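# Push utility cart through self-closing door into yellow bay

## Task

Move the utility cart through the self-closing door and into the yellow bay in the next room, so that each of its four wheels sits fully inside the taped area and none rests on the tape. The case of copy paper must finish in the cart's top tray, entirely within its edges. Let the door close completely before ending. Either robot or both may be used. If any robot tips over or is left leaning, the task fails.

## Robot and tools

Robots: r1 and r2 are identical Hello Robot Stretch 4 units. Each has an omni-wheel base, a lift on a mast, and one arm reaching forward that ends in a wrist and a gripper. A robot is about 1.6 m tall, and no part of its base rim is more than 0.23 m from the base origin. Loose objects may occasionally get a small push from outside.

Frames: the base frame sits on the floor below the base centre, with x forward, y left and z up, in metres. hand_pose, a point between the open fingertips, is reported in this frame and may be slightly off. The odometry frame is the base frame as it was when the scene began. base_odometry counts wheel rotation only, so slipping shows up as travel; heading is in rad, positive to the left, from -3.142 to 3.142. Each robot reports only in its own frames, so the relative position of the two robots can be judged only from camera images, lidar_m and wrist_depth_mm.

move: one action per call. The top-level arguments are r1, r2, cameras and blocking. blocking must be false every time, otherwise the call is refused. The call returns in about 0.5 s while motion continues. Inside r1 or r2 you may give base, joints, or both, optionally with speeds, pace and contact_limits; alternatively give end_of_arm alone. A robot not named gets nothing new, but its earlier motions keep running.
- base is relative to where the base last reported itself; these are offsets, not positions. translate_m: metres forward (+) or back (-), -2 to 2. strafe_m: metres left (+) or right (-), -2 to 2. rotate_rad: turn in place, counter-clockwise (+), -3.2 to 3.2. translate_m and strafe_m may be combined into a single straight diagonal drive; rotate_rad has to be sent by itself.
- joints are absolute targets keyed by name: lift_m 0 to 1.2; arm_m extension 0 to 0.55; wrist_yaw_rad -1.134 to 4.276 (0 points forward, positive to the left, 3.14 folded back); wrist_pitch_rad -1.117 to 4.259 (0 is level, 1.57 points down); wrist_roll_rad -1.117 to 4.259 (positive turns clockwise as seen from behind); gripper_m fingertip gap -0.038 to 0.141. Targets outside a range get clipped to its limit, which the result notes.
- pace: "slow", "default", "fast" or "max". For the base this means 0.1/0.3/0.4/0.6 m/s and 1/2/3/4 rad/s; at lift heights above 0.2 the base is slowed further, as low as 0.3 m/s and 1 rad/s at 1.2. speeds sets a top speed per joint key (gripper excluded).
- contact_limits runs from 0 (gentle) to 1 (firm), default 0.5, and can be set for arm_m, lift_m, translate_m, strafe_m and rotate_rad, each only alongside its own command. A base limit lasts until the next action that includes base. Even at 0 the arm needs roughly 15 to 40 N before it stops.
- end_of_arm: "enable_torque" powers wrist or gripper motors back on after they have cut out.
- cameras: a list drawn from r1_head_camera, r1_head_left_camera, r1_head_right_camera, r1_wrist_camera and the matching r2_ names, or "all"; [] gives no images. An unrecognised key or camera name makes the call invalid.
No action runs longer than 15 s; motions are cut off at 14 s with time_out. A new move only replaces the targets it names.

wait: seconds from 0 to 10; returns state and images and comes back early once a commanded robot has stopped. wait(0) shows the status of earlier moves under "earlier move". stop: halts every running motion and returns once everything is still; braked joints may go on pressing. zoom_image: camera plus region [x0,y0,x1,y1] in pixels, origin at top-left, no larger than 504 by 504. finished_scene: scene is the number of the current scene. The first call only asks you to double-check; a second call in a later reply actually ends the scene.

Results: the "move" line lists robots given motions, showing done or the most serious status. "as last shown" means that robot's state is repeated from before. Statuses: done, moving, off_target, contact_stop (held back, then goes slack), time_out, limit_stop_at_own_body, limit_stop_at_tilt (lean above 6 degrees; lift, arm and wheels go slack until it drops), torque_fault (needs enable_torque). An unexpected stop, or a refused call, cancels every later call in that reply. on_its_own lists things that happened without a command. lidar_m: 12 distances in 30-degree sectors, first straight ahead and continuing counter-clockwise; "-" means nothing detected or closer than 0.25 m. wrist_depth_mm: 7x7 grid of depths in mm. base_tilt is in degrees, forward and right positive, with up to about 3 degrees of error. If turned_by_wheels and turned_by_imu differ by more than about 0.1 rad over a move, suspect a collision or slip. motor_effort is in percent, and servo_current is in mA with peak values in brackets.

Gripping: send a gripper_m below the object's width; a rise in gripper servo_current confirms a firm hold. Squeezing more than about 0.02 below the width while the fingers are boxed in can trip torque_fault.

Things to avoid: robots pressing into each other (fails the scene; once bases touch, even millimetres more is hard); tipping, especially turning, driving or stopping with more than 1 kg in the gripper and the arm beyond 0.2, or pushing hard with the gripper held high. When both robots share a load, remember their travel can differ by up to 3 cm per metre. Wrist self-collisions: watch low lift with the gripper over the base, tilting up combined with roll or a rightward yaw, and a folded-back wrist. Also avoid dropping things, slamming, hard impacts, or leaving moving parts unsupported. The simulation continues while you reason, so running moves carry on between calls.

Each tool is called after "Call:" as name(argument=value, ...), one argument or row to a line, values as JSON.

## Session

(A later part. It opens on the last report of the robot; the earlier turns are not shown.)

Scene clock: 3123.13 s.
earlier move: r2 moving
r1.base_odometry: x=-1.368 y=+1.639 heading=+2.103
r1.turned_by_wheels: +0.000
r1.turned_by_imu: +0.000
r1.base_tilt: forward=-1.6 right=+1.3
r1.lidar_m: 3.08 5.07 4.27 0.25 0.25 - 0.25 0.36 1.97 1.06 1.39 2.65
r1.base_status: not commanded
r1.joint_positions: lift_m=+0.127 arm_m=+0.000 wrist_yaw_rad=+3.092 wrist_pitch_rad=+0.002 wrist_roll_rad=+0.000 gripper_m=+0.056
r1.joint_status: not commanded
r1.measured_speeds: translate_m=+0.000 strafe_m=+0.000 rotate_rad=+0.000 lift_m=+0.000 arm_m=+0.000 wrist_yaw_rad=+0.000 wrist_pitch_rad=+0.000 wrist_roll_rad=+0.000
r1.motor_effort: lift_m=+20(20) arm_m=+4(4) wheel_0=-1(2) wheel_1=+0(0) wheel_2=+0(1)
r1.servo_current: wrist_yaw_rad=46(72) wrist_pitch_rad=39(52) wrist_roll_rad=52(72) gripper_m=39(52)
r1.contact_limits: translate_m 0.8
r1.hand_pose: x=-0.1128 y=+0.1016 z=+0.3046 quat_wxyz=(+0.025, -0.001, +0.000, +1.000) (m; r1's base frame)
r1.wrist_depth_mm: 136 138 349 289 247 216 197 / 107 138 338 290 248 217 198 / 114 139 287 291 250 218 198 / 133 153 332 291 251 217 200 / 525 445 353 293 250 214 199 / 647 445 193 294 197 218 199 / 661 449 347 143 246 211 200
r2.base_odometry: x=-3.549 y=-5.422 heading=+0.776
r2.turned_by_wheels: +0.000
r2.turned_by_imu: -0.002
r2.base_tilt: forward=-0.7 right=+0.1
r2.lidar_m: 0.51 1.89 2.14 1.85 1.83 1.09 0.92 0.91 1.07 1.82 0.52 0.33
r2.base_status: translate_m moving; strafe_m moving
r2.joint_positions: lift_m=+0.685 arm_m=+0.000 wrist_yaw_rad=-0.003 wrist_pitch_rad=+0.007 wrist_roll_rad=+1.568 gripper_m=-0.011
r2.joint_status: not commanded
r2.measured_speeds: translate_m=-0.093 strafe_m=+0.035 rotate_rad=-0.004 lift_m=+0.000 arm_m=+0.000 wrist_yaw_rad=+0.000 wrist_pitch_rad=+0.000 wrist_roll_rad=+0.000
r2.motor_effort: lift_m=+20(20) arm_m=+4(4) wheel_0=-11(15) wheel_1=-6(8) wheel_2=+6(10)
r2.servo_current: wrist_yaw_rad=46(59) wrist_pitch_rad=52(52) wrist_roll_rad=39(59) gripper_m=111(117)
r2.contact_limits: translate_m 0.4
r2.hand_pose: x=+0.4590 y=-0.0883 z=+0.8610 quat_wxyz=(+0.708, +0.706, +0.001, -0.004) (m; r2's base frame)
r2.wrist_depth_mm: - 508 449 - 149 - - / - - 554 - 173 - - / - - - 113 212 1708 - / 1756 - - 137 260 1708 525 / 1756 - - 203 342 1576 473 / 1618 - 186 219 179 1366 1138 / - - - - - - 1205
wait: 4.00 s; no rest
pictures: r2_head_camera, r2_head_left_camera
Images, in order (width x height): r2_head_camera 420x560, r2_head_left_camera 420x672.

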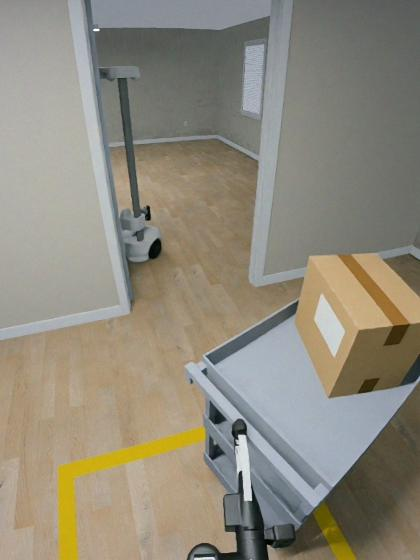

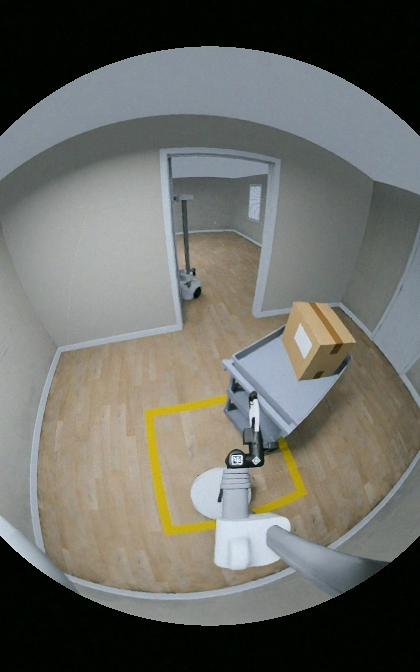

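Call:
stop(
)

Call:
move(
  blocking=false,
  cameras=["r2_head_camera", "r2_head_left_camera", "r2_wrist_camera"],
)

Scene clock: 3128.13 s.
earlier move: r2 stopped
r1.base_odometry: x=-1.368 y=+1.639 heading=+2.103
r1.turned_by_wheels: +0.000
r1.turned_by_imu: +0.000
r1.base_tilt: forward=-1.6 right=+1.3
r1.lidar_m: 3.07 5.08 4.27 0.25 0.25 - 0.25 0.37 2.40 1.02 1.40 2.66
r1.base_status: not commanded
r1.joint_positions: lift_m=+0.127 arm_m=+0.000 wrist_yaw_rad=+3.092 wrist_pitch_rad=+0.002 wrist_roll_rad=+0.000 gripper_m=+0.056
r1.joint_status: not commanded
r1.measured_speeds: translate_m=+0.000 strafe_m=+0.000 rotate_rad=+0.000 lift_m=+0.000 arm_m=+0.000 wrist_yaw_rad=+0.000 wrist_pitch_rad=+0.000 wrist_roll_rad=+0.000
r1.motor_effort: lift_m=+20(20) arm_m=+4(4) wheel_0=-1(2) wheel_1=+0(1) wheel_2=+0(1)
r1.servo_current: wrist_yaw_rad=52(72) wrist_pitch_rad=33(52) wrist_roll_rad=46(72) gripper_m=39(52)
r1.contact_limits: translate_m 0.8
r1.hand_pose: x=-0.1128 y=+0.1016 z=+0.3046 quat_wxyz=(+0.025, -0.001, +0.000, +1.000) (m; r1's base frame)
r1.wrist_depth_mm: 136 138 349 290 249 216 197 / 107 138 338 290 248 216 198 / 114 138 286 293 248 218 198 / 133 154 332 291 251 217 199 / 521 445 351 294 251 214 198 / 654 445 193 294 196 219 200 / 661 452 343 143 247 210 200
r2.base_odometry: x=-3.886 y=-5.570 heading=+0.777
r2.turned_by_wheels: +0.000
r2.turned_by_imu: -0.001
r2.base_tilt: forward=-0.7 right=+0.1
r2.lidar_m: 0.53 2.18 1.91 1.62 1.34 0.75 0.61 0.62 0.73 1.24 0.37 0.32
r2.base_status: translate_m stopped (by the wheels' count: -0.720 of -0.732); strafe_m stopped (by the wheels' count: +0.274 of +0.278)
r2.joint_positions: lift_m=+0.685 arm_m=+0.000 wrist_yaw_rad=-0.003 wrist_pitch_rad=+0.005 wrist_roll_rad=+1.568 gripper_m=-0.011
r2.joint_status: not commanded
r2.measured_speeds: translate_m=+0.000 strafe_m=+0.000 rotate_rad=+0.000 lift_m=+0.000 arm_m=+0.000 wrist_yaw_rad=+0.000 wrist_pitch_rad=+0.000 wrist_roll_rad=+0.000
r2.motor_effort: lift_m=+19(20) arm_m=+4(4) wheel_0=-1(16) wheel_1=+0(8) wheel_2=+0(10)
r2.servo_current: wrist_yaw_rad=46(65) wrist_pitch_rad=39(59) wrist_roll_rad=52(59) gripper_m=78(117)
r2.contact_limits: translate_m 0.4
r2.hand_pose: x=+0.4590 y=-0.0882 z=+0.8618 quat_wxyz=(+0.708, +0.706, +0.001, -0.003) (m; r2's base frame)
r2.wrist_depth_mm: - - - - - - - / - - - - - - 488 / - - - - - 1499 477 / - - - 118 - 1464 462 / 1983 - - 314 - 1708 1182 / - - 185 191 181 1618 1229 / - - - - - - 1182
pictures: r1_head_camera, r1_head_left_camera, r1_head_right_camera, r1_wrist_camera, r2_head_camera, r2_head_left_camera, r2_head_right_camera, r2_wrist_camera
Images, in order (width x height): r1_head_camera 420x560, r1_head_left_camera 420x672, r1_head_right_camera 420x672, r1_wrist_camera 616x392, r2_head_camera 420x560, r2_head_left_camera 420x672, r2_head_right_camera 420x672, r2_wrist_camera 616x392.

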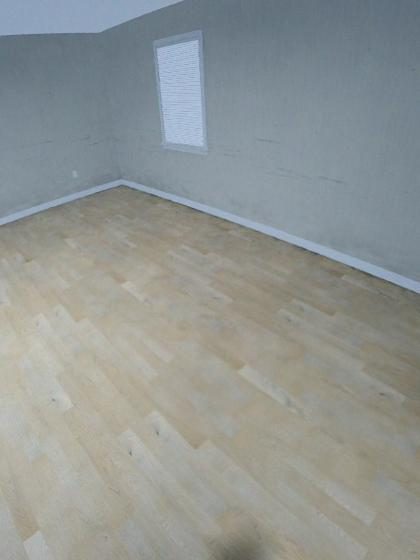

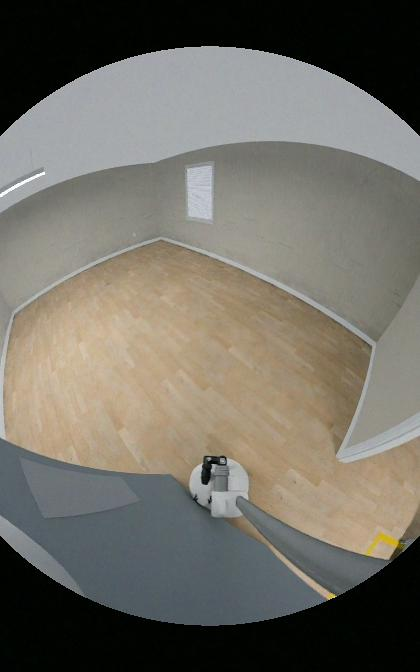

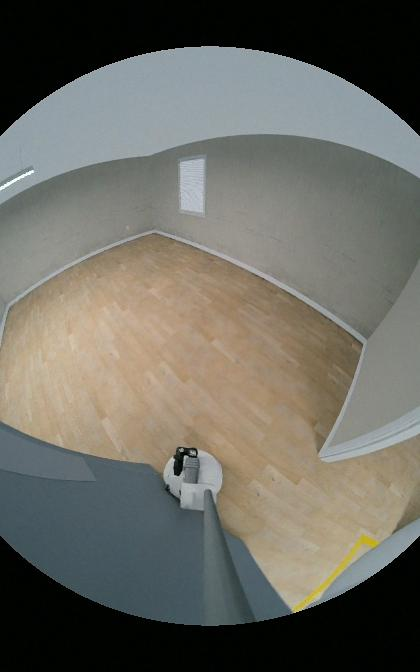

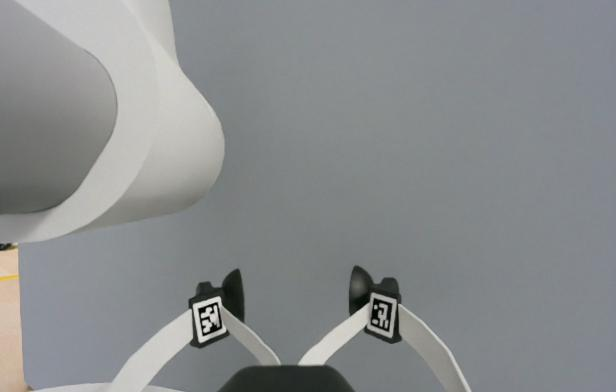

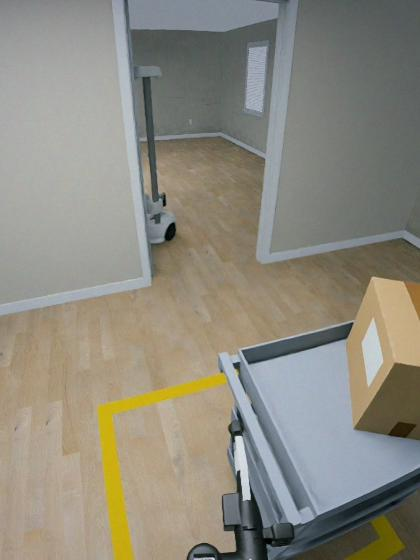

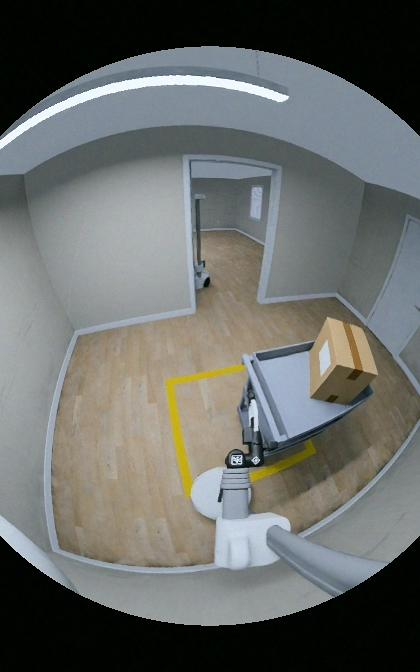

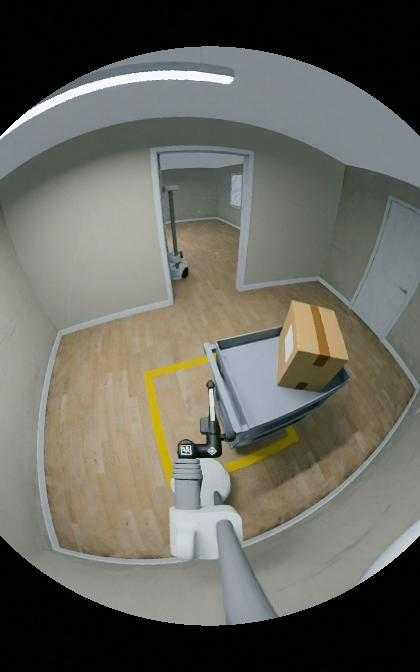

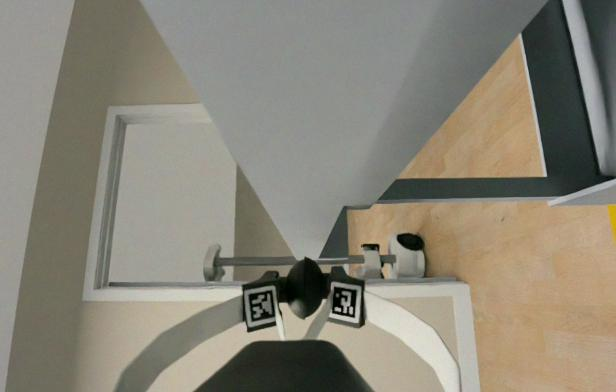

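Scene clock: 3128.13 s.
r1.base_odometry: x=-1.368 y=+1.639 heading=+2.103
r1.turned_by_wheels: +0.000
r1.turned_by_imu: +0.000
r1.base_tilt: forward=-1.6 right=+1.3
r1.lidar_m: 3.07 5.08 4.27 0.25 0.25 - 0.25 0.37 2.40 1.02 1.40 2.66
r1.base_status: not commanded
r1.joint_positions: lift_m=+0.127 arm_m=+0.000 wrist_yaw_rad=+3.092 wrist_pitch_rad=+0.002 wrist_roll_rad=+0.000 gripper_m=+0.056
r1.joint_status: not commanded
r1.measured_speeds: translate_m=+0.000 strafe_m=+0.000 rotate_rad=+0.000 lift_m=+0.000 arm_m=+0.000 wrist_yaw_rad=+0.000 wrist_pitch_rad=+0.000 wrist_roll_rad=+0.000
r1.motor_effort: lift_m=+20(20) arm_m=+4(4) wheel_0=-1(2) wheel_1=+0(1) wheel_2=+0(1)
r1.servo_current: wrist_yaw_rad=52(72) wrist_pitch_rad=33(52) wrist_roll_rad=46(72) gripper_m=39(52)
r1.contact_limits: translate_m 0.8
r1.hand_pose: x=-0.1128 y=+0.1016 z=+0.3046 quat_wxyz=(+0.025, -0.001, +0.000, +1.000) (m; r1's base frame)
r1.wrist_depth_mm: 136 138 349 290 249 216 197 / 107 138 338 290 248 216 198 / 114 138 286 293 248 218 198 / 133 154 332 291 251 217 199 / 521 445 351 294 251 214 198 / 654 445 193 294 196 219 200 / 661 452 343 143 247 210 200
r2.base_odometry: x=-3.886 y=-5.570 heading=+0.777
r2.turned_by_wheels: +0.000
r2.turned_by_imu: +0.000
r2.base_tilt: forward=-0.7 right=+0.1
r2.lidar_m: 0.53 2.18 1.91 1.62 1.34 0.75 0.61 0.62 0.73 1.24 0.37 0.32
r2.base_status: translate_m stopped (by the wheels' count: -0.720 of -0.732); strafe_m stopped (by the wheels' count: +0.274 of +0.278)
r2.joint_positions: lift_m=+0.685 arm_m=+0.000 wrist_yaw_rad=-0.003 wrist_pitch_rad=+0.005 wrist_roll_rad=+1.568 gripper_m=-0.011
r2.joint_status: not commanded
r2.measured_speeds: translate_m=+0.000 strafe_m=+0.000 rotate_rad=+0.000 lift_m=+0.000 arm_m=+0.000 wrist_yaw_rad=+0.000 wrist_pitch_rad=+0.000 wrist_roll_rad=+0.000
r2.motor_effort: lift_m=+19(20) arm_m=+4(4) wheel_0=-1(16) wheel_1=+0(8) wheel_2=+0(10)
r2.servo_current: wrist_yaw_rad=46(65) wrist_pitch_rad=39(59) wrist_roll_rad=52(59) gripper_m=78(117)
r2.contact_limits: translate_m 0.4
r2.hand_pose: x=+0.4590 y=-0.0882 z=+0.8618 quat_wxyz=(+0.708, +0.706, +0.001, -0.003) (m; r2's base frame)
r2.wrist_depth_mm: - - - - - - - / - - - - - - 488 / - - - - - 1499 477 / - - - 118 - 1464 462 / 1983 - - 314 - 1708 1182 / - - 185 191 181 1618 1229 / - - - - - - 1182
pictures: r2_head_camera, r2_head_left_camera, r2_wrist_camera
Images, in order (width x height): r2_head_camera 420x560, r2_head_left_camera 420x672, r2_wrist_camera 616x392.

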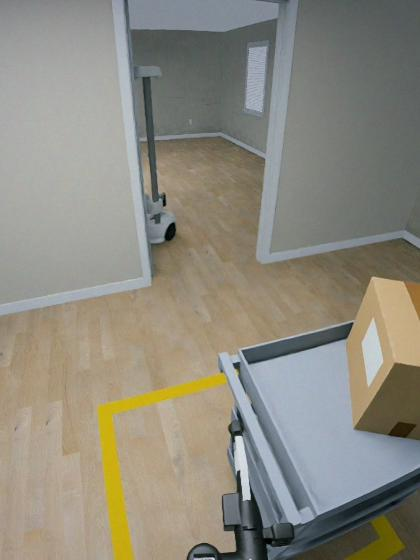

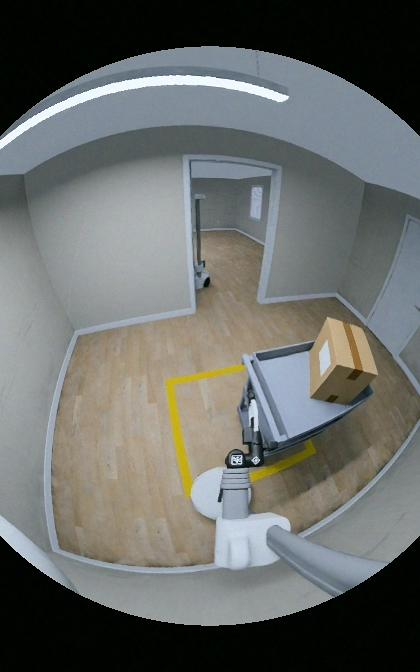

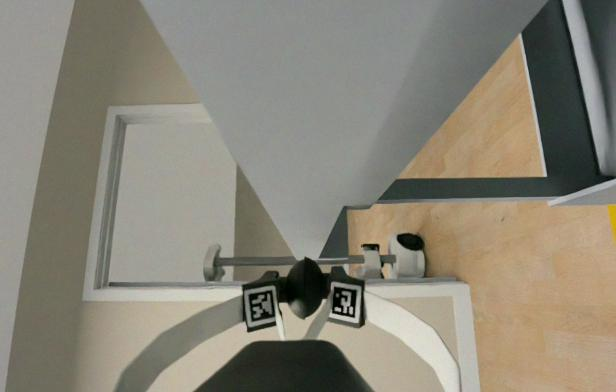

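Call:
move(
  blocking=false,
  cameras=[],
  r2={"base": {"translate_m": 0.12, "strafe_m": 0.485}, "joints": {"gripper_m": 0.1}, "pace": "default", "contact_limits": {"translate_m": 0.3}},
)

Call:
wait(
  seconds=4,
  cameras=["r2_head_camera", "r2_head_right_camera"],
)

Scene clock: 3173.73 s.
move: r2 moving
r1.base_odometry: x=-1.368 y=+1.639 heading=+2.103
r1.turned_by_wheels: +0.000
r1.turned_by_imu: +0.000
r1.base_tilt: forward=-1.6 right=+1.3
r1.lidar_m: 3.06 5.08 4.29 0.25 0.25 - 0.25 0.37 2.41 1.05 1.39 2.66
r1.base_status: not commanded
r1.joint_positions: lift_m=+0.127 arm_m=+0.000 wrist_yaw_rad=+3.092 wrist_pitch_rad=+0.002 wrist_roll_rad=+0.000 gripper_m=+0.056
r1.joint_status: not commanded
r1.measured_speeds: translate_m=+0.000 strafe_m=+0.000 rotate_rad=+0.000 lift_m=+0.000 arm_m=+0.000 wrist_yaw_rad=+0.000 wrist_pitch_rad=+0.000 wrist_roll_rad=+0.000
r1.motor_effort: lift_m=+20(20) arm_m=+4(4) wheel_0=-1(2) wheel_1=+0(0) wheel_2=+0(1)
r1.servo_current: wrist_yaw_rad=46(59) wrist_pitch_rad=39(52) wrist_roll_rad=78(78) gripper_m=39(46)
r1.contact_limits: translate_m 0.8
r1.hand_pose: x=-0.1128 y=+0.1016 z=+0.3046 quat_wxyz=(+0.025, -0.001, +0.000, +1.000) (m; r1's base frame)
r1.wrist_depth_mm: 136 137 349 290 248 216 196 / 107 138 340 290 248 216 198 / 114 138 287 291 250 217 199 / 133 154 330 294 251 218 198 / 525 442 353 293 251 213 199 / 661 449 193 294 196 218 200 / 668 449 347 144 247 211 199
r2.base_odometry: x=-3.902 y=-5.542 heading=+0.776
r2.turned_by_wheels: +0.000
r2.turned_by_imu: +0.000
r2.base_tilt: forward=-0.7 right=+0.0
r2.lidar_m: 0.55 2.16 1.85 1.56 1.38 0.75 0.62 0.64 0.75 1.24 0.36 0.31
r2.base_status: translate_m moving; strafe_m moving
r2.joint_positions: lift_m=+0.685 arm_m=+0.000 wrist_yaw_rad=-0.003 wrist_pitch_rad=+0.005 wrist_roll_rad=+1.568 gripper_m=+0.011
r2.joint_status: gripper_m moving
r2.measured_speeds: translate_m=+0.030 strafe_m=+0.123 rotate_rad=+0.006 lift_m=+0.000 arm_m=+0.000 wrist_yaw_rad=+0.000 wrist_pitch_rad=+0.000 wrist_roll_rad=+0.000
r2.motor_effort: lift_m=+19(19) arm_m=+4(4) wheel_0=-8(11) wheel_1=+12(12) wheel_2=-8(9)
r2.servo_current: wrist_yaw_rad=46(52) wrist_pitch_rad=46(46) wrist_roll_rad=39(52) gripper_m=117(117)
r2.contact_limits: translate_m 0.3
r2.hand_pose: x=+0.4590 y=-0.0882 z=+0.8618 quat_wxyz=(+0.708, +0.706, +0.001, -0.003) (m; r2's base frame)
r2.wrist_depth_mm: - - - - - 1397 492 / - - - - 211 1576 477 / - - - 132 322 1618 462 / - - - 297 - 1618 1138 / 1983 - - - - 1756 1205 / - - 185 191 179 1618 1229 / - 115 - - - - 1182
pictures: none
No camera images: "cameras" was empty.

Scene clock: 3176.33 s.
earlier move: r2 done
r1.base_odometry: x=-1.368 y=+1.639 heading=+2.103
r1.turned_by_wheels: +0.000
r1.turned_by_imu: +0.000
r1.base_tilt: forward=-1.6 right=+1.3
r1.lidar_m: 3.04 5.09 4.23 0.25 0.25 - 0.25 0.36 2.40 1.04 1.38 2.66
r1.base_status: not commanded
r1.joint_positions: lift_m=+0.127 arm_m=+0.000 wrist_yaw_rad=+3.092 wrist_pitch_rad=+0.002 wrist_roll_rad=+0.000 gripper_m=+0.056
r1.joint_status: not commanded
r1.measured_speeds: translate_m=+0.000 strafe_m=+0.000 rotate_rad=+0.000 lift_m=+0.000 arm_m=+0.000 wrist_yaw_rad=+0.000 wrist_pitch_rad=+0.000 wrist_roll_rad=+0.000
r1.motor_effort: lift_m=+20(20) arm_m=+4(4) wheel_0=-1(2) wheel_1=+0(0) wheel_2=+0(1)
r1.servo_current: wrist_yaw_rad=46(65) wrist_pitch_rad=39(52) wrist_roll_rad=52(78) gripper_m=46(46)
r1.contact_limits: translate_m 0.8
r1.hand_pose: x=-0.1128 y=+0.1016 z=+0.3046 quat_wxyz=(+0.025, -0.001, +0.000, +1.000) (m; r1's base frame)
r1.wrist_depth_mm: 136 138 347 289 248 216 197 / 107 138 338 291 249 216 198 / 114 138 286 291 250 217 199 / 133 153 330 293 251 218 200 / 525 449 353 293 251 215 198 / 654 445 193 294 197 219 199 / 654 452 343 143 247 210 200
r2.base_odometry: x=-4.140 y=-5.140 heading=+0.776
r2.turned_by_wheels: +0.000
r2.turned_by_imu: +0.001
r2.base_tilt: forward=-0.7 right=+0.1
r2.lidar_m: 1.92 1.92 1.42 1.18 1.17 1.05 0.88 0.86 1.00 0.64 0.64 0.79
r2.base_status: done
r2.joint_positions: lift_m=+0.685 arm_m=+0.000 wrist_yaw_rad=-0.003 wrist_pitch_rad=+0.005 wrist_roll_rad=+1.568 gripper_m=+0.100
r2.joint_status: all done
r2.measured_speeds: translate_m=+0.000 strafe_m=+0.000 rotate_rad=+0.000 lift_m=+0.000 arm_m=+0.000 wrist_yaw_rad=+0.000 wrist_pitch_rad=+0.000 wrist_roll_rad=+0.000
r2.motor_effort: lift_m=+19(19) arm_m=+4(4) wheel_0=-2(11) wheel_1=+1(13) wheel_2=-6(9)
r2.servo_current: wrist_yaw_rad=39(65) wrist_pitch_rad=46(52) wrist_roll_rad=52(59) gripper_m=52(124)
r2.contact_limits: translate_m 0.3
r2.hand_pose: x=+0.4590 y=-0.0882 z=+0.8618 quat_wxyz=(+0.708, +0.706, +0.001, -0.003) (m; r2's base frame)
r2.wrist_depth_mm: - - - - - 1708 1205 / 1983 - - - - 1708 1182 / 1863 - - - - 1756 1205 / 1808 - - - - 1576 1205 / - - - - - 1499 1205 / - - 187 - 184 1499 1182 / - - - - - - 1182
wait: 2.60 of 4 s (r2 has come to rest)
pictures: r2_head_camera, r2_head_right_camera
Images, in order (width x height): r2_head_camera 420x560, r2_head_right_camera 420x672.

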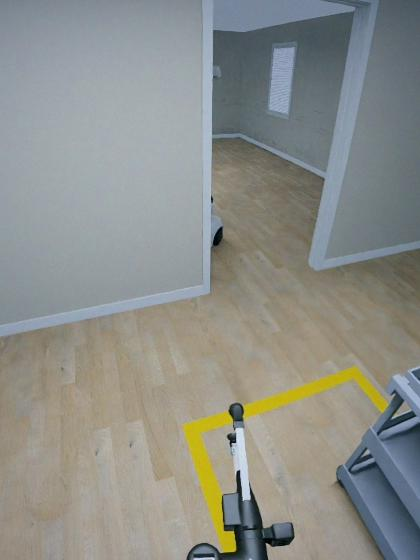

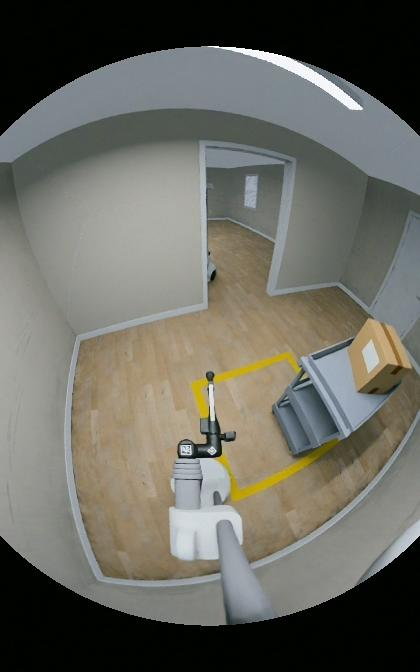

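Call:
move(
  blocking=false,
  cameras=[],
  r2={"base": {"rotate_rad": -1.2}, "pace": "default", "contact_limits": {"rotate_rad": 0.4}},
)

Call:
wait(
  seconds=3,
  cameras=["r2_head_camera", "r2_head_right_camera", "r2_head_left_camera"],
)

Scene clock: 3212.40 s.
move: r2 moving
r1.base_odometry: x=-1.368 y=+1.639 heading=+2.103
r1.turned_by_wheels: +0.000
r1.turned_by_imu: +0.000
r1.base_tilt: forward=-1.6 right=+1.2
r1.lidar_m: 3.07 5.10 4.22 0.25 0.25 - 0.25 0.35 2.37 1.06 1.41 2.66
r1.base_status: not commanded
r1.joint_positions: lift_m=+0.127 arm_m=+0.000 wrist_yaw_rad=+3.092 wrist_pitch_rad=+0.002 wrist_roll_rad=+0.000 gripper_m=+0.056
r1.joint_status: not commanded
r1.measured_speeds: translate_m=+0.000 strafe_m=+0.000 rotate_rad=+0.000 lift_m=+0.000 arm_m=+0.000 wrist_yaw_rad=+0.000 wrist_pitch_rad=+0.000 wrist_roll_rad=+0.000
r1.motor_effort: lift_m=+20(20) arm_m=+4(4) wheel_0=-1(1) wheel_1=+0(0) wheel_2=+0(1)
r1.servo_current: wrist_yaw_rad=39(59) wrist_pitch_rad=39(52) wrist_roll_rad=46(52) gripper_m=39(46)
r1.contact_limits: translate_m 0.8
r1.hand_pose: x=-0.1128 y=+0.1016 z=+0.3046 quat_wxyz=(+0.025, -0.001, +0.000, +1.000) (m; r1's base frame)
r1.wrist_depth_mm: 136 137 347 290 249 216 198 / 107 138 340 290 249 216 198 / 114 139 289 293 250 216 199 / 133 154 332 293 251 217 199 / 525 445 355 293 251 215 199 / 654 449 193 293 197 218 200 / 661 455 347 143 247 211 200
r2.base_odometry: x=-4.140 y=-5.140 heading=+0.525
r2.turned_by_wheels: -0.251
r2.turned_by_imu: -0.243
r2.base_tilt: forward=-0.7 right=+0.1
r2.lidar_m: 1.97 1.90 1.72 1.24 1.18 1.21 0.90 0.86 0.91 1.25 0.63 0.69
r2.base_status: rotate_rad moving
r2.joint_positions: lift_m=+0.685 arm_m=+0.000 wrist_yaw_rad=-0.003 wrist_pitch_rad=+0.005 wrist_roll_rad=+1.568 gripper_m=+0.100
r2.joint_status: not commanded
r2.measured_speeds: translate_m=+0.000 strafe_m=+0.000 rotate_rad=-0.976 lift_m=+0.000 arm_m=+0.000 wrist_yaw_rad=+0.000 wrist_pitch_rad=+0.000 wrist_roll_rad=+0.000
r2.motor_effort: lift_m=+19(19) arm_m=+3(4) wheel_0=+7(9) wheel_1=+10(10) wheel_2=+10(11)
r2.servo_current: wrist_yaw_rad=52(52) wrist_pitch_rad=46(46) wrist_roll_rad=33(59) gripper_m=46(52)
r2.contact_limits: rotate_rad 0.4
r2.hand_pose: x=+0.4591 y=-0.0882 z=+0.8618 quat_wxyz=(+0.708, +0.706, +0.001, -0.003) (m; r2's base frame)
r2.wrist_depth_mm: - - - - - 1661 1182 / - - - - - 1661 1182 / - - - - - 1661 1205 / - - - - - 1756 1182 / 1808 - - - - 1756 1182 / - - 188 - 185 1499 1182 / - - - - - - 1205
pictures: none
No camera images: "cameras" was empty.

Scene clock: 3213.73 s.
earlier move: r2 done
r1.base_odometry: x=-1.368 y=+1.639 heading=+2.103
r1.turned_by_wheels: +0.000
r1.turned_by_imu: +0.000
r1.base_tilt: forward=-1.6 right=+1.3
r1.lidar_m: 3.09 5.06 4.27 0.25 0.25 - 0.25 0.37 2.38 1.06 1.41 2.66
r1.base_status: not commanded
r1.joint_positions: lift_m=+0.127 arm_m=+0.000 wrist_yaw_rad=+3.092 wrist_pitch_rad=+0.002 wrist_roll_rad=+0.000 gripper_m=+0.056
r1.joint_status: not commanded
r1.measured_speeds: translate_m=+0.000 strafe_m=+0.000 rotate_rad=+0.000 lift_m=+0.000 arm_m=+0.000 wrist_yaw_rad=+0.000 wrist_pitch_rad=+0.000 wrist_roll_rad=+0.000
r1.motor_effort: lift_m=+20(20) arm_m=+4(4) wheel_0=-1(2) wheel_1=+0(0) wheel_2=+0(1)
r1.servo_current: wrist_yaw_rad=46(65) wrist_pitch_rad=39(52) wrist_roll_rad=52(59) gripper_m=39(46)
r1.contact_limits: translate_m 0.8
r1.hand_pose: x=-0.1128 y=+0.1016 z=+0.3046 quat_wxyz=(+0.025, -0.001, +0.000, +1.000) (m; r1's base frame)
r1.wrist_depth_mm: 136 138 347 290 248 216 197 / 107 138 338 290 249 216 198 / 114 139 286 290 250 217 199 / 133 154 332 293 251 218 198 / 525 442 355 293 249 213 200 / 654 449 193 293 196 220 200 / 661 449 347 144 247 211 199
r2.base_odometry: x=-4.140 y=-5.140 heading=-0.423
r2.turned_by_wheels: -0.948
r2.turned_by_imu: -0.923
r2.base_tilt: forward=-0.7 right=+0.1
r2.lidar_m: 0.65 0.68 1.94 1.92 1.55 1.20 1.16 1.16 0.91 0.85 0.93 1.39
r2.base_status: done
r2.joint_positions: lift_m=+0.685 arm_m=+0.000 wrist_yaw_rad=-0.003 wrist_pitch_rad=+0.005 wrist_roll_rad=+1.568 gripper_m=+0.100
r2.joint_status: not commanded
r2.measured_speeds: translate_m=+0.000 strafe_m=+0.000 rotate_rad=+0.000 lift_m=+0.000 arm_m=+0.000 wrist_yaw_rad=+0.000 wrist_pitch_rad=+0.000 wrist_roll_rad=+0.000
r2.motor_effort: lift_m=+19(19) arm_m=-1(4) wheel_0=+4(10) wheel_1=+3(11) wheel_2=+3(11)
r2.servo_current: wrist_yaw_rad=46(59) wrist_pitch_rad=46(52) wrist_roll_rad=46(59) gripper_m=52(59)
r2.contact_limits: rotate_rad 0.4
r2.hand_pose: x=+0.4591 y=-0.0882 z=+0.8618 quat_wxyz=(+0.708, +0.706, +0.001, -0.003) (m; r2's base frame)
r2.wrist_depth_mm: - - - - - 1661 1205 / - - - - - 1756 1160 / - - - - - 1708 1205 / - - - 544 - - 477 / - - 750 484 1118 - 488 / - - 196 492 191 - 496 / - - - - - - 512
wait: 1.33 of 3 s (r2 has come to rest)
pictures: r2_head_camera, r2_head_left_camera, r2_head_right_camera
Images, in order (width x height): r2_head_camera 420x560, r2_head_left_camera 420x672, r2_head_right_camera 420x672.

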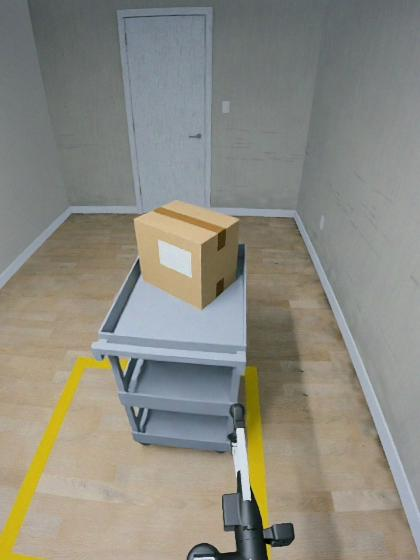

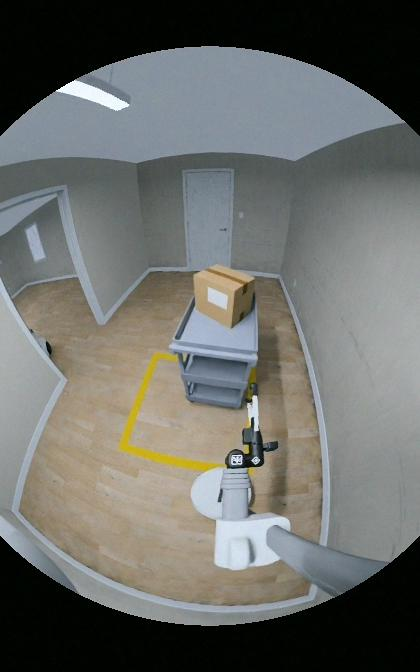

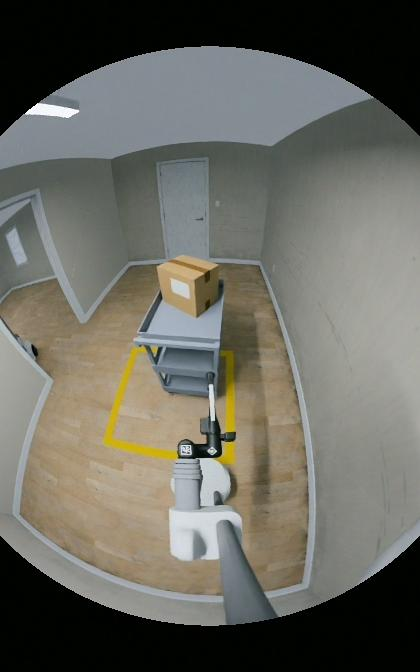

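Call:
zoom_image(
  camera="r2_head_camera",
  region=[50, 320, 290, 560],
)

Call:
zoom_image(
  camera="r2_head_left_camera",
  region=[100, 240, 300, 490],
)

Scaled by 2.100 from the camera's 420x560 image, which has a finer 1200x1600 frame.

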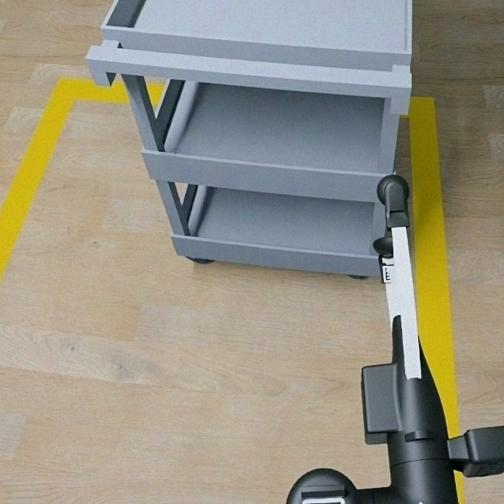

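Scaled by 2.016 from the camera's 420x672 image, which has a finer 600x960 frame.

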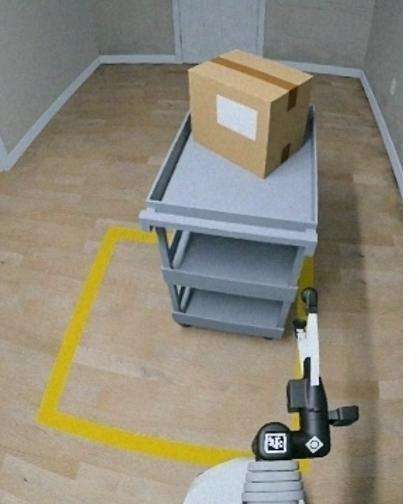

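Call:
move(
  blocking=false,
  cameras=[],
  r2={"base": {"rotate_rad": -0.086}, "pace": "default", "contact_limits": {"rotate_rad": 0.4}},
)

Call:
wait(
  seconds=1.5,
  cameras=[],
)

Call:
move(
  blocking=false,
  cameras=[],
  r2={"base": {"translate_m": 0.06, "strafe_m": 0.237}, "pace": "default", "contact_limits": {"translate_m": 0.3}},
)

Call:
wait(
  seconds=3,
  cameras=["r2_head_camera", "r2_wrist_camera"],
)

Scene clock: 3256.90 s.
move: r2 moving
r1.base_odometry: x=-1.368 y=+1.639 heading=+2.103
r1.turned_by_wheels: +0.000
r1.turned_by_imu: +0.000
r1.base_tilt: forward=-1.6 right=+1.3
r1.lidar_m: 3.05 5.08 4.27 0.25 0.25 - 0.25 0.37 2.39 1.07 1.38 2.64
r1.base_status: not commanded
r1.joint_positions: lift_m=+0.127 arm_m=+0.000 wrist_yaw_rad=+3.092 wrist_pitch_rad=+0.002 wrist_roll_rad=+0.000 gripper_m=+0.056
r1.joint_status: not commanded
r1.measured_speeds: translate_m=+0.000 strafe_m=+0.000 rotate_rad=+0.000 lift_m=+0.000 arm_m=+0.000 wrist_yaw_rad=+0.000 wrist_pitch_rad=+0.000 wrist_roll_rad=+0.000
r1.motor_effort: lift_m=+20(20) arm_m=+4(4) wheel_0=-1(1) wheel_1=+0(0) wheel_2=+0(1)
r1.servo_current: wrist_yaw_rad=52(65) wrist_pitch_rad=39(46) wrist_roll_rad=33(65) gripper_m=39(46)
r1.contact_limits: translate_m 0.8
r1.hand_pose: x=-0.1128 y=+0.1016 z=+0.3046 quat_wxyz=(+0.025, -0.001, +0.000, +1.000) (m; r1's base frame)
r1.wrist_depth_mm: 136 138 349 290 248 216 196 / 107 138 338 291 249 216 198 / 114 139 287 290 249 217 198 / 133 153 330 291 250 218 199 / 530 442 353 293 251 215 200 / 647 449 193 294 196 218 200 / 668 452 345 143 246 211 199
r2.base_odometry: x=-4.140 y=-5.140 heading=-0.508
r2.turned_by_wheels: -0.085
r2.turned_by_imu: -0.082
r2.base_tilt: forward=-0.7 right=+0.1
r2.lidar_m: 0.64 0.72 1.98 1.89 1.69 1.23 1.18 1.24 0.90 0.86 0.92 1.30
r2.base_status: rotate_rad moving
r2.joint_positions: lift_m=+0.685 arm_m=+0.000 wrist_yaw_rad=-0.002 wrist_pitch_rad=+0.005 wrist_roll_rad=+1.568 gripper_m=+0.100
r2.joint_status: not commanded
r2.measured_speeds: translate_m=+0.000 strafe_m=+0.000 rotate_rad=+0.000 lift_m=+0.000 arm_m=+0.000 wrist_yaw_rad=+0.000 wrist_pitch_rad=+0.000 wrist_roll_rad=+0.000
r2.motor_effort: lift_m=+19(19) arm_m=-4(4) wheel_0=+6(10) wheel_1=+4(8) wheel_2=+2(10)
r2.servo_current: wrist_yaw_rad=46(52) wrist_pitch_rad=39(46) wrist_roll_rad=46(46) gripper_m=52(59)
r2.contact_limits: rotate_rad 0.4
r2.hand_pose: x=+0.4591 y=-0.0881 z=+0.8618 quat_wxyz=(+0.708, +0.706, +0.001, -0.002) (m; r2's base frame)
r2.wrist_depth_mm: - - - - - 1576 1182 / - - - - - 1708 1205 / - - - - - 1708 1182 / - - - - - 1661 1160 / - - 866 549 484 - 484 / - - 196 488 191 - 488 / - - - - - - 496
pictures: none
No camera images: "cameras" was empty.

Scene clock: 3257.10 s.
earlier move: r2 done
r1.base_odometry: x=-1.368 y=+1.639 heading=+2.103
r1.turned_by_wheels: +0.000
r1.turned_by_imu: +0.000
r1.base_tilt: forward=-1.6 right=+1.3
r1.lidar_m: 3.05 5.06 4.25 0.25 0.25 - 0.25 0.36 2.40 1.06 1.38 2.66
r1.base_status: not commanded
r1.joint_positions: lift_m=+0.127 arm_m=+0.000 wrist_yaw_rad=+3.092 wrist_pitch_rad=+0.002 wrist_roll_rad=+0.000 gripper_m=+0.056
r1.joint_status: not commanded
r1.measured_speeds: translate_m=+0.000 strafe_m=+0.000 rotate_rad=+0.000 lift_m=+0.000 arm_m=+0.000 wrist_yaw_rad=+0.000 wrist_pitch_rad=+0.000 wrist_roll_rad=+0.000
r1.motor_effort: lift_m=+20(20) arm_m=+3(4) wheel_0=-1(1) wheel_1=+0(0) wheel_2=+0(1)
r1.servo_current: wrist_yaw_rad=26(65) wrist_pitch_rad=52(52) wrist_roll_rad=59(65) gripper_m=39(46)
r1.contact_limits: translate_m 0.8
r1.hand_pose: x=-0.1128 y=+0.1016 z=+0.3046 quat_wxyz=(+0.025, -0.001, +0.000, +1.000) (m; r1's base frame)
r1.wrist_depth_mm: 136 138 347 289 248 216 196 / 107 138 338 291 249 216 198 / 114 138 287 290 250 217 198 / 133 153 330 293 250 218 199 / 525 445 353 291 251 214 200 / 654 449 193 293 196 219 200 / 668 449 345 143 246 211 199
r2.base_odometry: x=-4.140 y=-5.140 heading=-0.508
r2.turned_by_wheels: +0.000
r2.turned_by_imu: +0.000
r2.base_tilt: forward=-0.7 right=+0.1
r2.lidar_m: 0.65 0.68 2.00 1.94 1.66 1.24 1.19 1.23 0.91 0.87 0.90 1.30
r2.base_status: done
r2.joint_positions: lift_m=+0.685 arm_m=+0.000 wrist_yaw_rad=-0.002 wrist_pitch_rad=+0.005 wrist_roll_rad=+1.568 gripper_m=+0.100
r2.joint_status: not commanded
r2.measured_speeds: translate_m=+0.000 strafe_m=+0.000 rotate_rad=+0.000 lift_m=+0.000 arm_m=+0.000 wrist_yaw_rad=+0.000 wrist_pitch_rad=+0.000 wrist_roll_rad=+0.000
r2.motor_effort: lift_m=+19(19) arm_m=-3(4) wheel_0=+4(10) wheel_1=+3(8) wheel_2=+3(10)
r2.servo_current: wrist_yaw_rad=46(52) wrist_pitch_rad=46(46) wrist_roll_rad=59(59) gripper_m=59(59)
r2.contact_limits: rotate_rad 0.4
r2.hand_pose: x=+0.4591 y=-0.0881 z=+0.8618 quat_wxyz=(+0.708, +0.706, +0.001, -0.002) (m; r2's base frame)
r2.wrist_depth_mm: - - - - - 1576 1182 / - - - - - 1708 1205 / - - - - - 1708 1182 / - - - - - 1618 1160 / - - 854 549 484 - 480 / - - 196 488 191 - 488 / - - - - - - 492
wait: 0.20 of 1.5 s (r2 has come to rest)
pictures: none
No camera images: "cameras" was empty.

Scene clock: 3257.60 s.
move: r2 moving
r1.base_odometry: x=-1.368 y=+1.639 heading=+2.103
r1.turned_by_wheels: +0.000
r1.turned_by_imu: +0.000
r1.base_tilt: forward=-1.6 right=+1.3
r1.lidar_m: 3.10 5.09 4.26 0.25 0.25 - 0.25 0.37 2.40 1.07 1.39 2.67
r1.base_status: not commanded
r1.joint_positions: lift_m=+0.127 arm_m=+0.000 wrist_yaw_rad=+3.092 wrist_pitch_rad=+0.002 wrist_roll_rad=+0.000 gripper_m=+0.056
r1.joint_status: not commanded
r1.measured_speeds: translate_m=+0.000 strafe_m=+0.000 rotate_rad=+0.000 lift_m=+0.000 arm_m=+0.000 wrist_yaw_rad=+0.000 wrist_pitch_rad=+0.000 wrist_roll_rad=+0.000
r1.motor_effort: lift_m=+20(20) arm_m=+4(4) wheel_0=-1(1) wheel_1=+0(0) wheel_2=+0(0)
r1.servo_current: wrist_yaw_rad=52(59) wrist_pitch_rad=46(46) wrist_roll_rad=46(52) gripper_m=39(46)
r1.contact_limits: translate_m 0.8
r1.hand_pose: x=-0.1128 y=+0.1016 z=+0.3046 quat_wxyz=(+0.025, -0.001, +0.000, +1.000) (m; r1's base frame)
r1.wrist_depth_mm: 136 138 349 290 248 216 197 / 107 138 340 291 249 217 198 / 114 139 287 290 249 216 198 / 133 154 330 291 249 217 199 / 525 442 353 293 250 214 199 / 647 449 193 294 196 219 200 / 654 452 345 143 247 211 200
r2.base_odometry: x=-4.118 y=-5.116 heading=-0.509
r2.turned_by_wheels: +0.000
r2.turned_by_imu: +0.000
r2.base_tilt: forward=-0.7 right=+0.1
r2.lidar_m: 0.63 0.68 1.96 1.90 1.70 1.25 1.17 1.22 0.94 0.89 0.97 1.33
r2.base_status: translate_m moving; strafe_m moving
r2.joint_positions: lift_m=+0.685 arm_m=+0.000 wrist_yaw_rad=-0.002 wrist_pitch_rad=+0.005 wrist_roll_rad=+1.568 gripper_m=+0.100
r2.joint_status: not commanded
r2.measured_speeds: translate_m=+0.032 strafe_m=+0.123 rotate_rad=-0.005 lift_m=+0.000 arm_m=+0.000 wrist_yaw_rad=+0.000 wrist_pitch_rad=+0.000 wrist_roll_rad=+0.000
r2.motor_effort: lift_m=+19(19) arm_m=-3(4) wheel_0=-7(10) wheel_1=+11(12) wheel_2=-7(8)
r2.servo_current: wrist_yaw_rad=46(59) wrist_pitch_rad=39(52) wrist_roll_rad=52(59) gripper_m=46(52)
r2.contact_limits: translate_m 0.3
r2.hand_pose: x=+0.4591 y=-0.0881 z=+0.8618 quat_wxyz=(+0.708, +0.706, +0.001, -0.002) (m; r2's base frame)
r2.wrist_depth_mm: - - - - - 1618 1160 / - - - - - 1708 1182 / - - - - - 1708 1205 / - - - - - 1618 1098 / - - 809 477 477 - 477 / - - 196 484 187 - 480 / - - - - - - 484
pictures: none
No camera images: "cameras" was empty.

Scene clock: 3259.33 s.
earlier move: r2 done
r1.base_odometry: x=-1.368 y=+1.639 heading=+2.103
r1.turned_by_wheels: +0.000
r1.turned_by_imu: +0.000
r1.base_tilt: forward=-1.6 right=+1.3
r1.lidar_m: 3.06 5.09 4.24 0.25 0.25 - 0.25 0.35 2.39 1.07 1.40 2.67
r1.base_status: not commanded
r1.joint_positions: lift_m=+0.127 arm_m=+0.000 wrist_yaw_rad=+3.092 wrist_pitch_rad=+0.002 wrist_roll_rad=+0.000 gripper_m=+0.056
r1.joint_status: not commanded
r1.measured_speeds: translate_m=+0.000 strafe_m=+0.000 rotate_rad=+0.000 lift_m=+0.000 arm_m=+0.000 wrist_yaw_rad=+0.000 wrist_pitch_rad=+0.000 wrist_roll_rad=+0.000
r1.motor_effort: lift_m=+20(20) arm_m=+4(4) wheel_0=-1(2) wheel_1=+0(0) wheel_2=+0(1)
r1.servo_current: wrist_yaw_rad=33(65) wrist_pitch_rad=39(52) wrist_roll_rad=46(65) gripper_m=39(46)
r1.contact_limits: translate_m 0.8
r1.hand_pose: x=-0.1128 y=+0.1016 z=+0.3046 quat_wxyz=(+0.025, -0.001, +0.000, +1.000) (m; r1's base frame)
r1.wrist_depth_mm: 136 138 347 289 248 216 197 / 107 138 338 290 249 217 198 / 114 138 287 290 249 218 198 / 133 154 332 293 248 217 199 / 525 449 353 293 250 213 199 / 647 449 193 293 196 218 198 / 668 452 345 144 247 211 199
r2.base_odometry: x=-3.972 y=-4.962 heading=-0.509
r2.turned_by_wheels: +0.000
r2.turned_by_imu: +0.001
r2.base_tilt: forward=-0.6 right=+0.1
r2.lidar_m: 0.59 2.39 1.76 1.68 1.74 1.30 1.23 1.31 1.14 1.11 1.17 0.60
r2.base_status: done
r2.joint_positions: lift_m=+0.685 arm_m=+0.000 wrist_yaw_rad=-0.002 wrist_pitch_rad=+0.005 wrist_roll_rad=+1.568 gripper_m=+0.100
r2.joint_status: not commanded
r2.measured_speeds: translate_m=+0.000 strafe_m=+0.000 rotate_rad=+0.000 lift_m=+0.000 arm_m=+0.000 wrist_yaw_rad=+0.000 wrist_pitch_rad=+0.000 wrist_roll_rad=+0.000
r2.motor_effort: lift_m=+19(19) arm_m=-3(4) wheel_0=-2(12) wheel_1=+1(13) wheel_2=-4(8)
r2.servo_current: wrist_yaw_rad=52(59) wrist_pitch_rad=39(52) wrist_roll_rad=46(65) gripper_m=46(59)
r2.contact_limits: translate_m 0.3
r2.hand_pose: x=+0.4591 y=-0.0881 z=+0.8618 quat_wxyz=(+0.708, +0.706, +0.001, -0.002) (m; r2's base frame)
r2.wrist_depth_mm: - - - 394 - 1537 1160 / - - - 424 - 715 421 / - - 788 427 991 - 427 / - - 676 427 1042 - 430 / - - 750 433 439 - 439 / - - 196 436 192 - 439 / - - - - - 1708 452
wait: 1.73 of 3 s (r2 has come to rest)
pictures: r2_head_camera, r2_wrist_camera
Images, in order (width x height): r2_head_camera 420x560, r2_wrist_camera 616x392.

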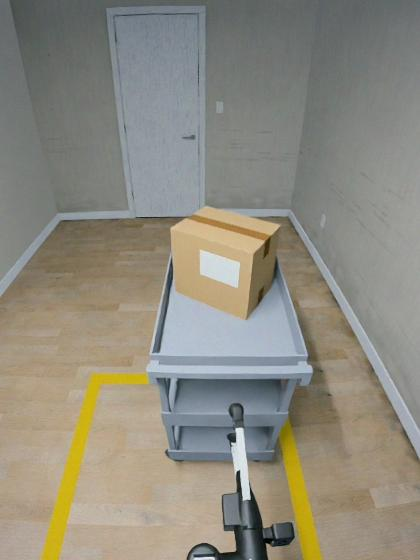

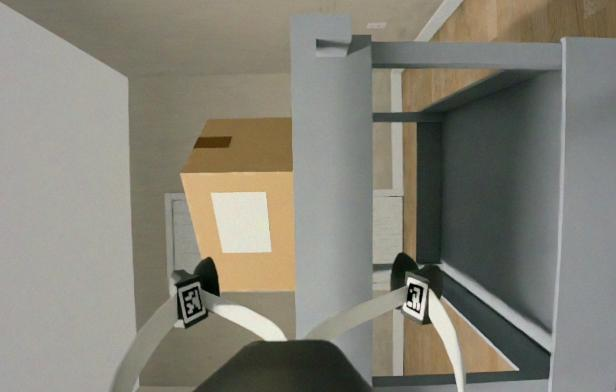

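Call:
move(
  blocking=false,
  cameras=["r2_head_camera", "r2_wrist_camera", "r2_head_left_camera"],
)

Scene clock: 3286.57 s.
r1.base_odometry: x=-1.368 y=+1.639 heading=+2.103
r1.turned_by_wheels: +0.000
r1.turned_by_imu: +0.000
r1.base_tilt: forward=-1.6 right=+1.3
r1.lidar_m: 3.08 5.06 4.24 0.25 0.25 - 0.25 0.35 2.40 1.07 1.42 2.67
r1.base_status: not commanded
r1.joint_positions: lift_m=+0.127 arm_m=+0.000 wrist_yaw_rad=+3.092 wrist_pitch_rad=+0.002 wrist_roll_rad=+0.000 gripper_m=+0.056
r1.joint_status: not commanded
r1.measured_speeds: translate_m=+0.000 strafe_m=+0.000 rotate_rad=+0.000 lift_m=+0.000 arm_m=+0.000 wrist_yaw_rad=+0.000 wrist_pitch_rad=+0.000 wrist_roll_rad=+0.000
r1.motor_effort: lift_m=+20(20) arm_m=+4(4) wheel_0=-1(2) wheel_1=+0(0) wheel_2=-1(1)
r1.servo_current: wrist_yaw_rad=52(65) wrist_pitch_rad=39(52) wrist_roll_rad=52(65) gripper_m=39(46)
r1.contact_limits: translate_m 0.8
r1.hand_pose: x=-0.1128 y=+0.1016 z=+0.3046 quat_wxyz=(+0.025, -0.001, +0.000, +1.000) (m; r1's base frame)
r1.wrist_depth_mm: 136 138 351 289 247 216 197 / 107 138 338 290 247 216 198 / 114 139 289 289 250 216 198 / 133 153 332 291 250 217 198 / 530 445 355 293 252 215 199 / 654 449 192 294 196 219 199 / 661 452 347 143 246 210 199
r2.base_odometry: x=-3.972 y=-4.962 heading=-0.509
r2.turned_by_wheels: +0.000
r2.turned_by_imu: +0.000
r2.base_tilt: forward=-0.7 right=+0.0
r2.lidar_m: 0.60 2.35 1.76 1.70 1.78 1.29 1.24 1.28 1.17 1.10 1.15 0.63
r2.base_status: done
r2.joint_positions: lift_m=+0.685 arm_m=+0.000 wrist_yaw_rad=-0.002 wrist_pitch_rad=+0.005 wrist_roll_rad=+1.568 gripper_m=+0.100
r2.joint_status: not commanded
r2.measured_speeds: translate_m=+0.000 strafe_m=+0.000 rotate_rad=+0.000 lift_m=+0.000 arm_m=+0.000 wrist_yaw_rad=+0.000 wrist_pitch_rad=+0.000 wrist_roll_rad=+0.000
r2.motor_effort: lift_m=+19(19) arm_m=-3(4) wheel_0=-2(12) wheel_1=+1(13) wheel_2=-5(8)
r2.servo_current: wrist_yaw_rad=52(59) wrist_pitch_rad=39(52) wrist_roll_rad=59(65) gripper_m=46(59)
r2.contact_limits: translate_m 0.3
r2.hand_pose: x=+0.4591 y=-0.0881 z=+0.8618 quat_wxyz=(+0.708, +0.706, +0.001, -0.002) (m; r2's base frame)
r2.wrist_depth_mm: - - - 394 - 1576 1160 / - - - 421 - 715 421 / - - 778 424 1025 - 424 / - - 668 430 1025 - 430 / - - 759 436 433 - 436 / - - 196 442 191 - 442 / - - - - - 1808 449
pictures: r2_head_camera, r2_head_left_camera, r2_wrist_camera
Images, in order (width x height): r2_head_camera 420x560, r2_head_left_camera 420x672, r2_wrist_camera 616x392.

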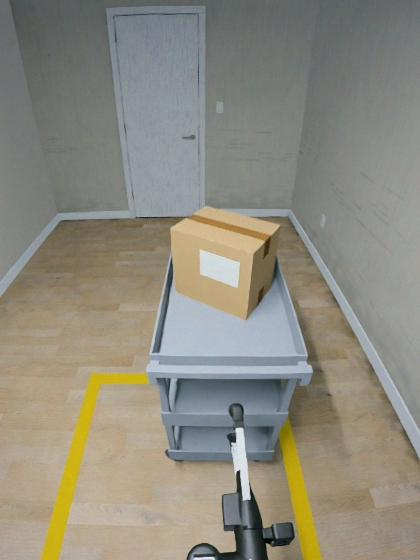

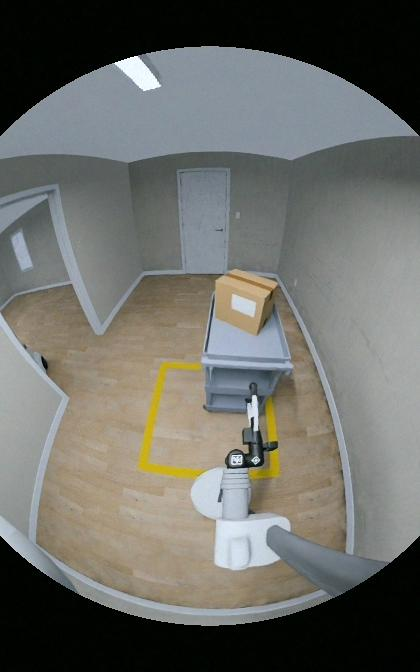

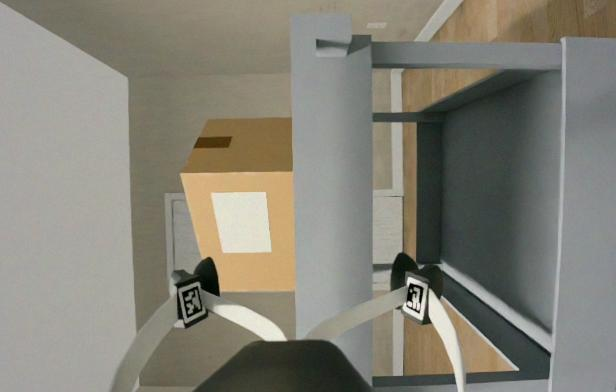

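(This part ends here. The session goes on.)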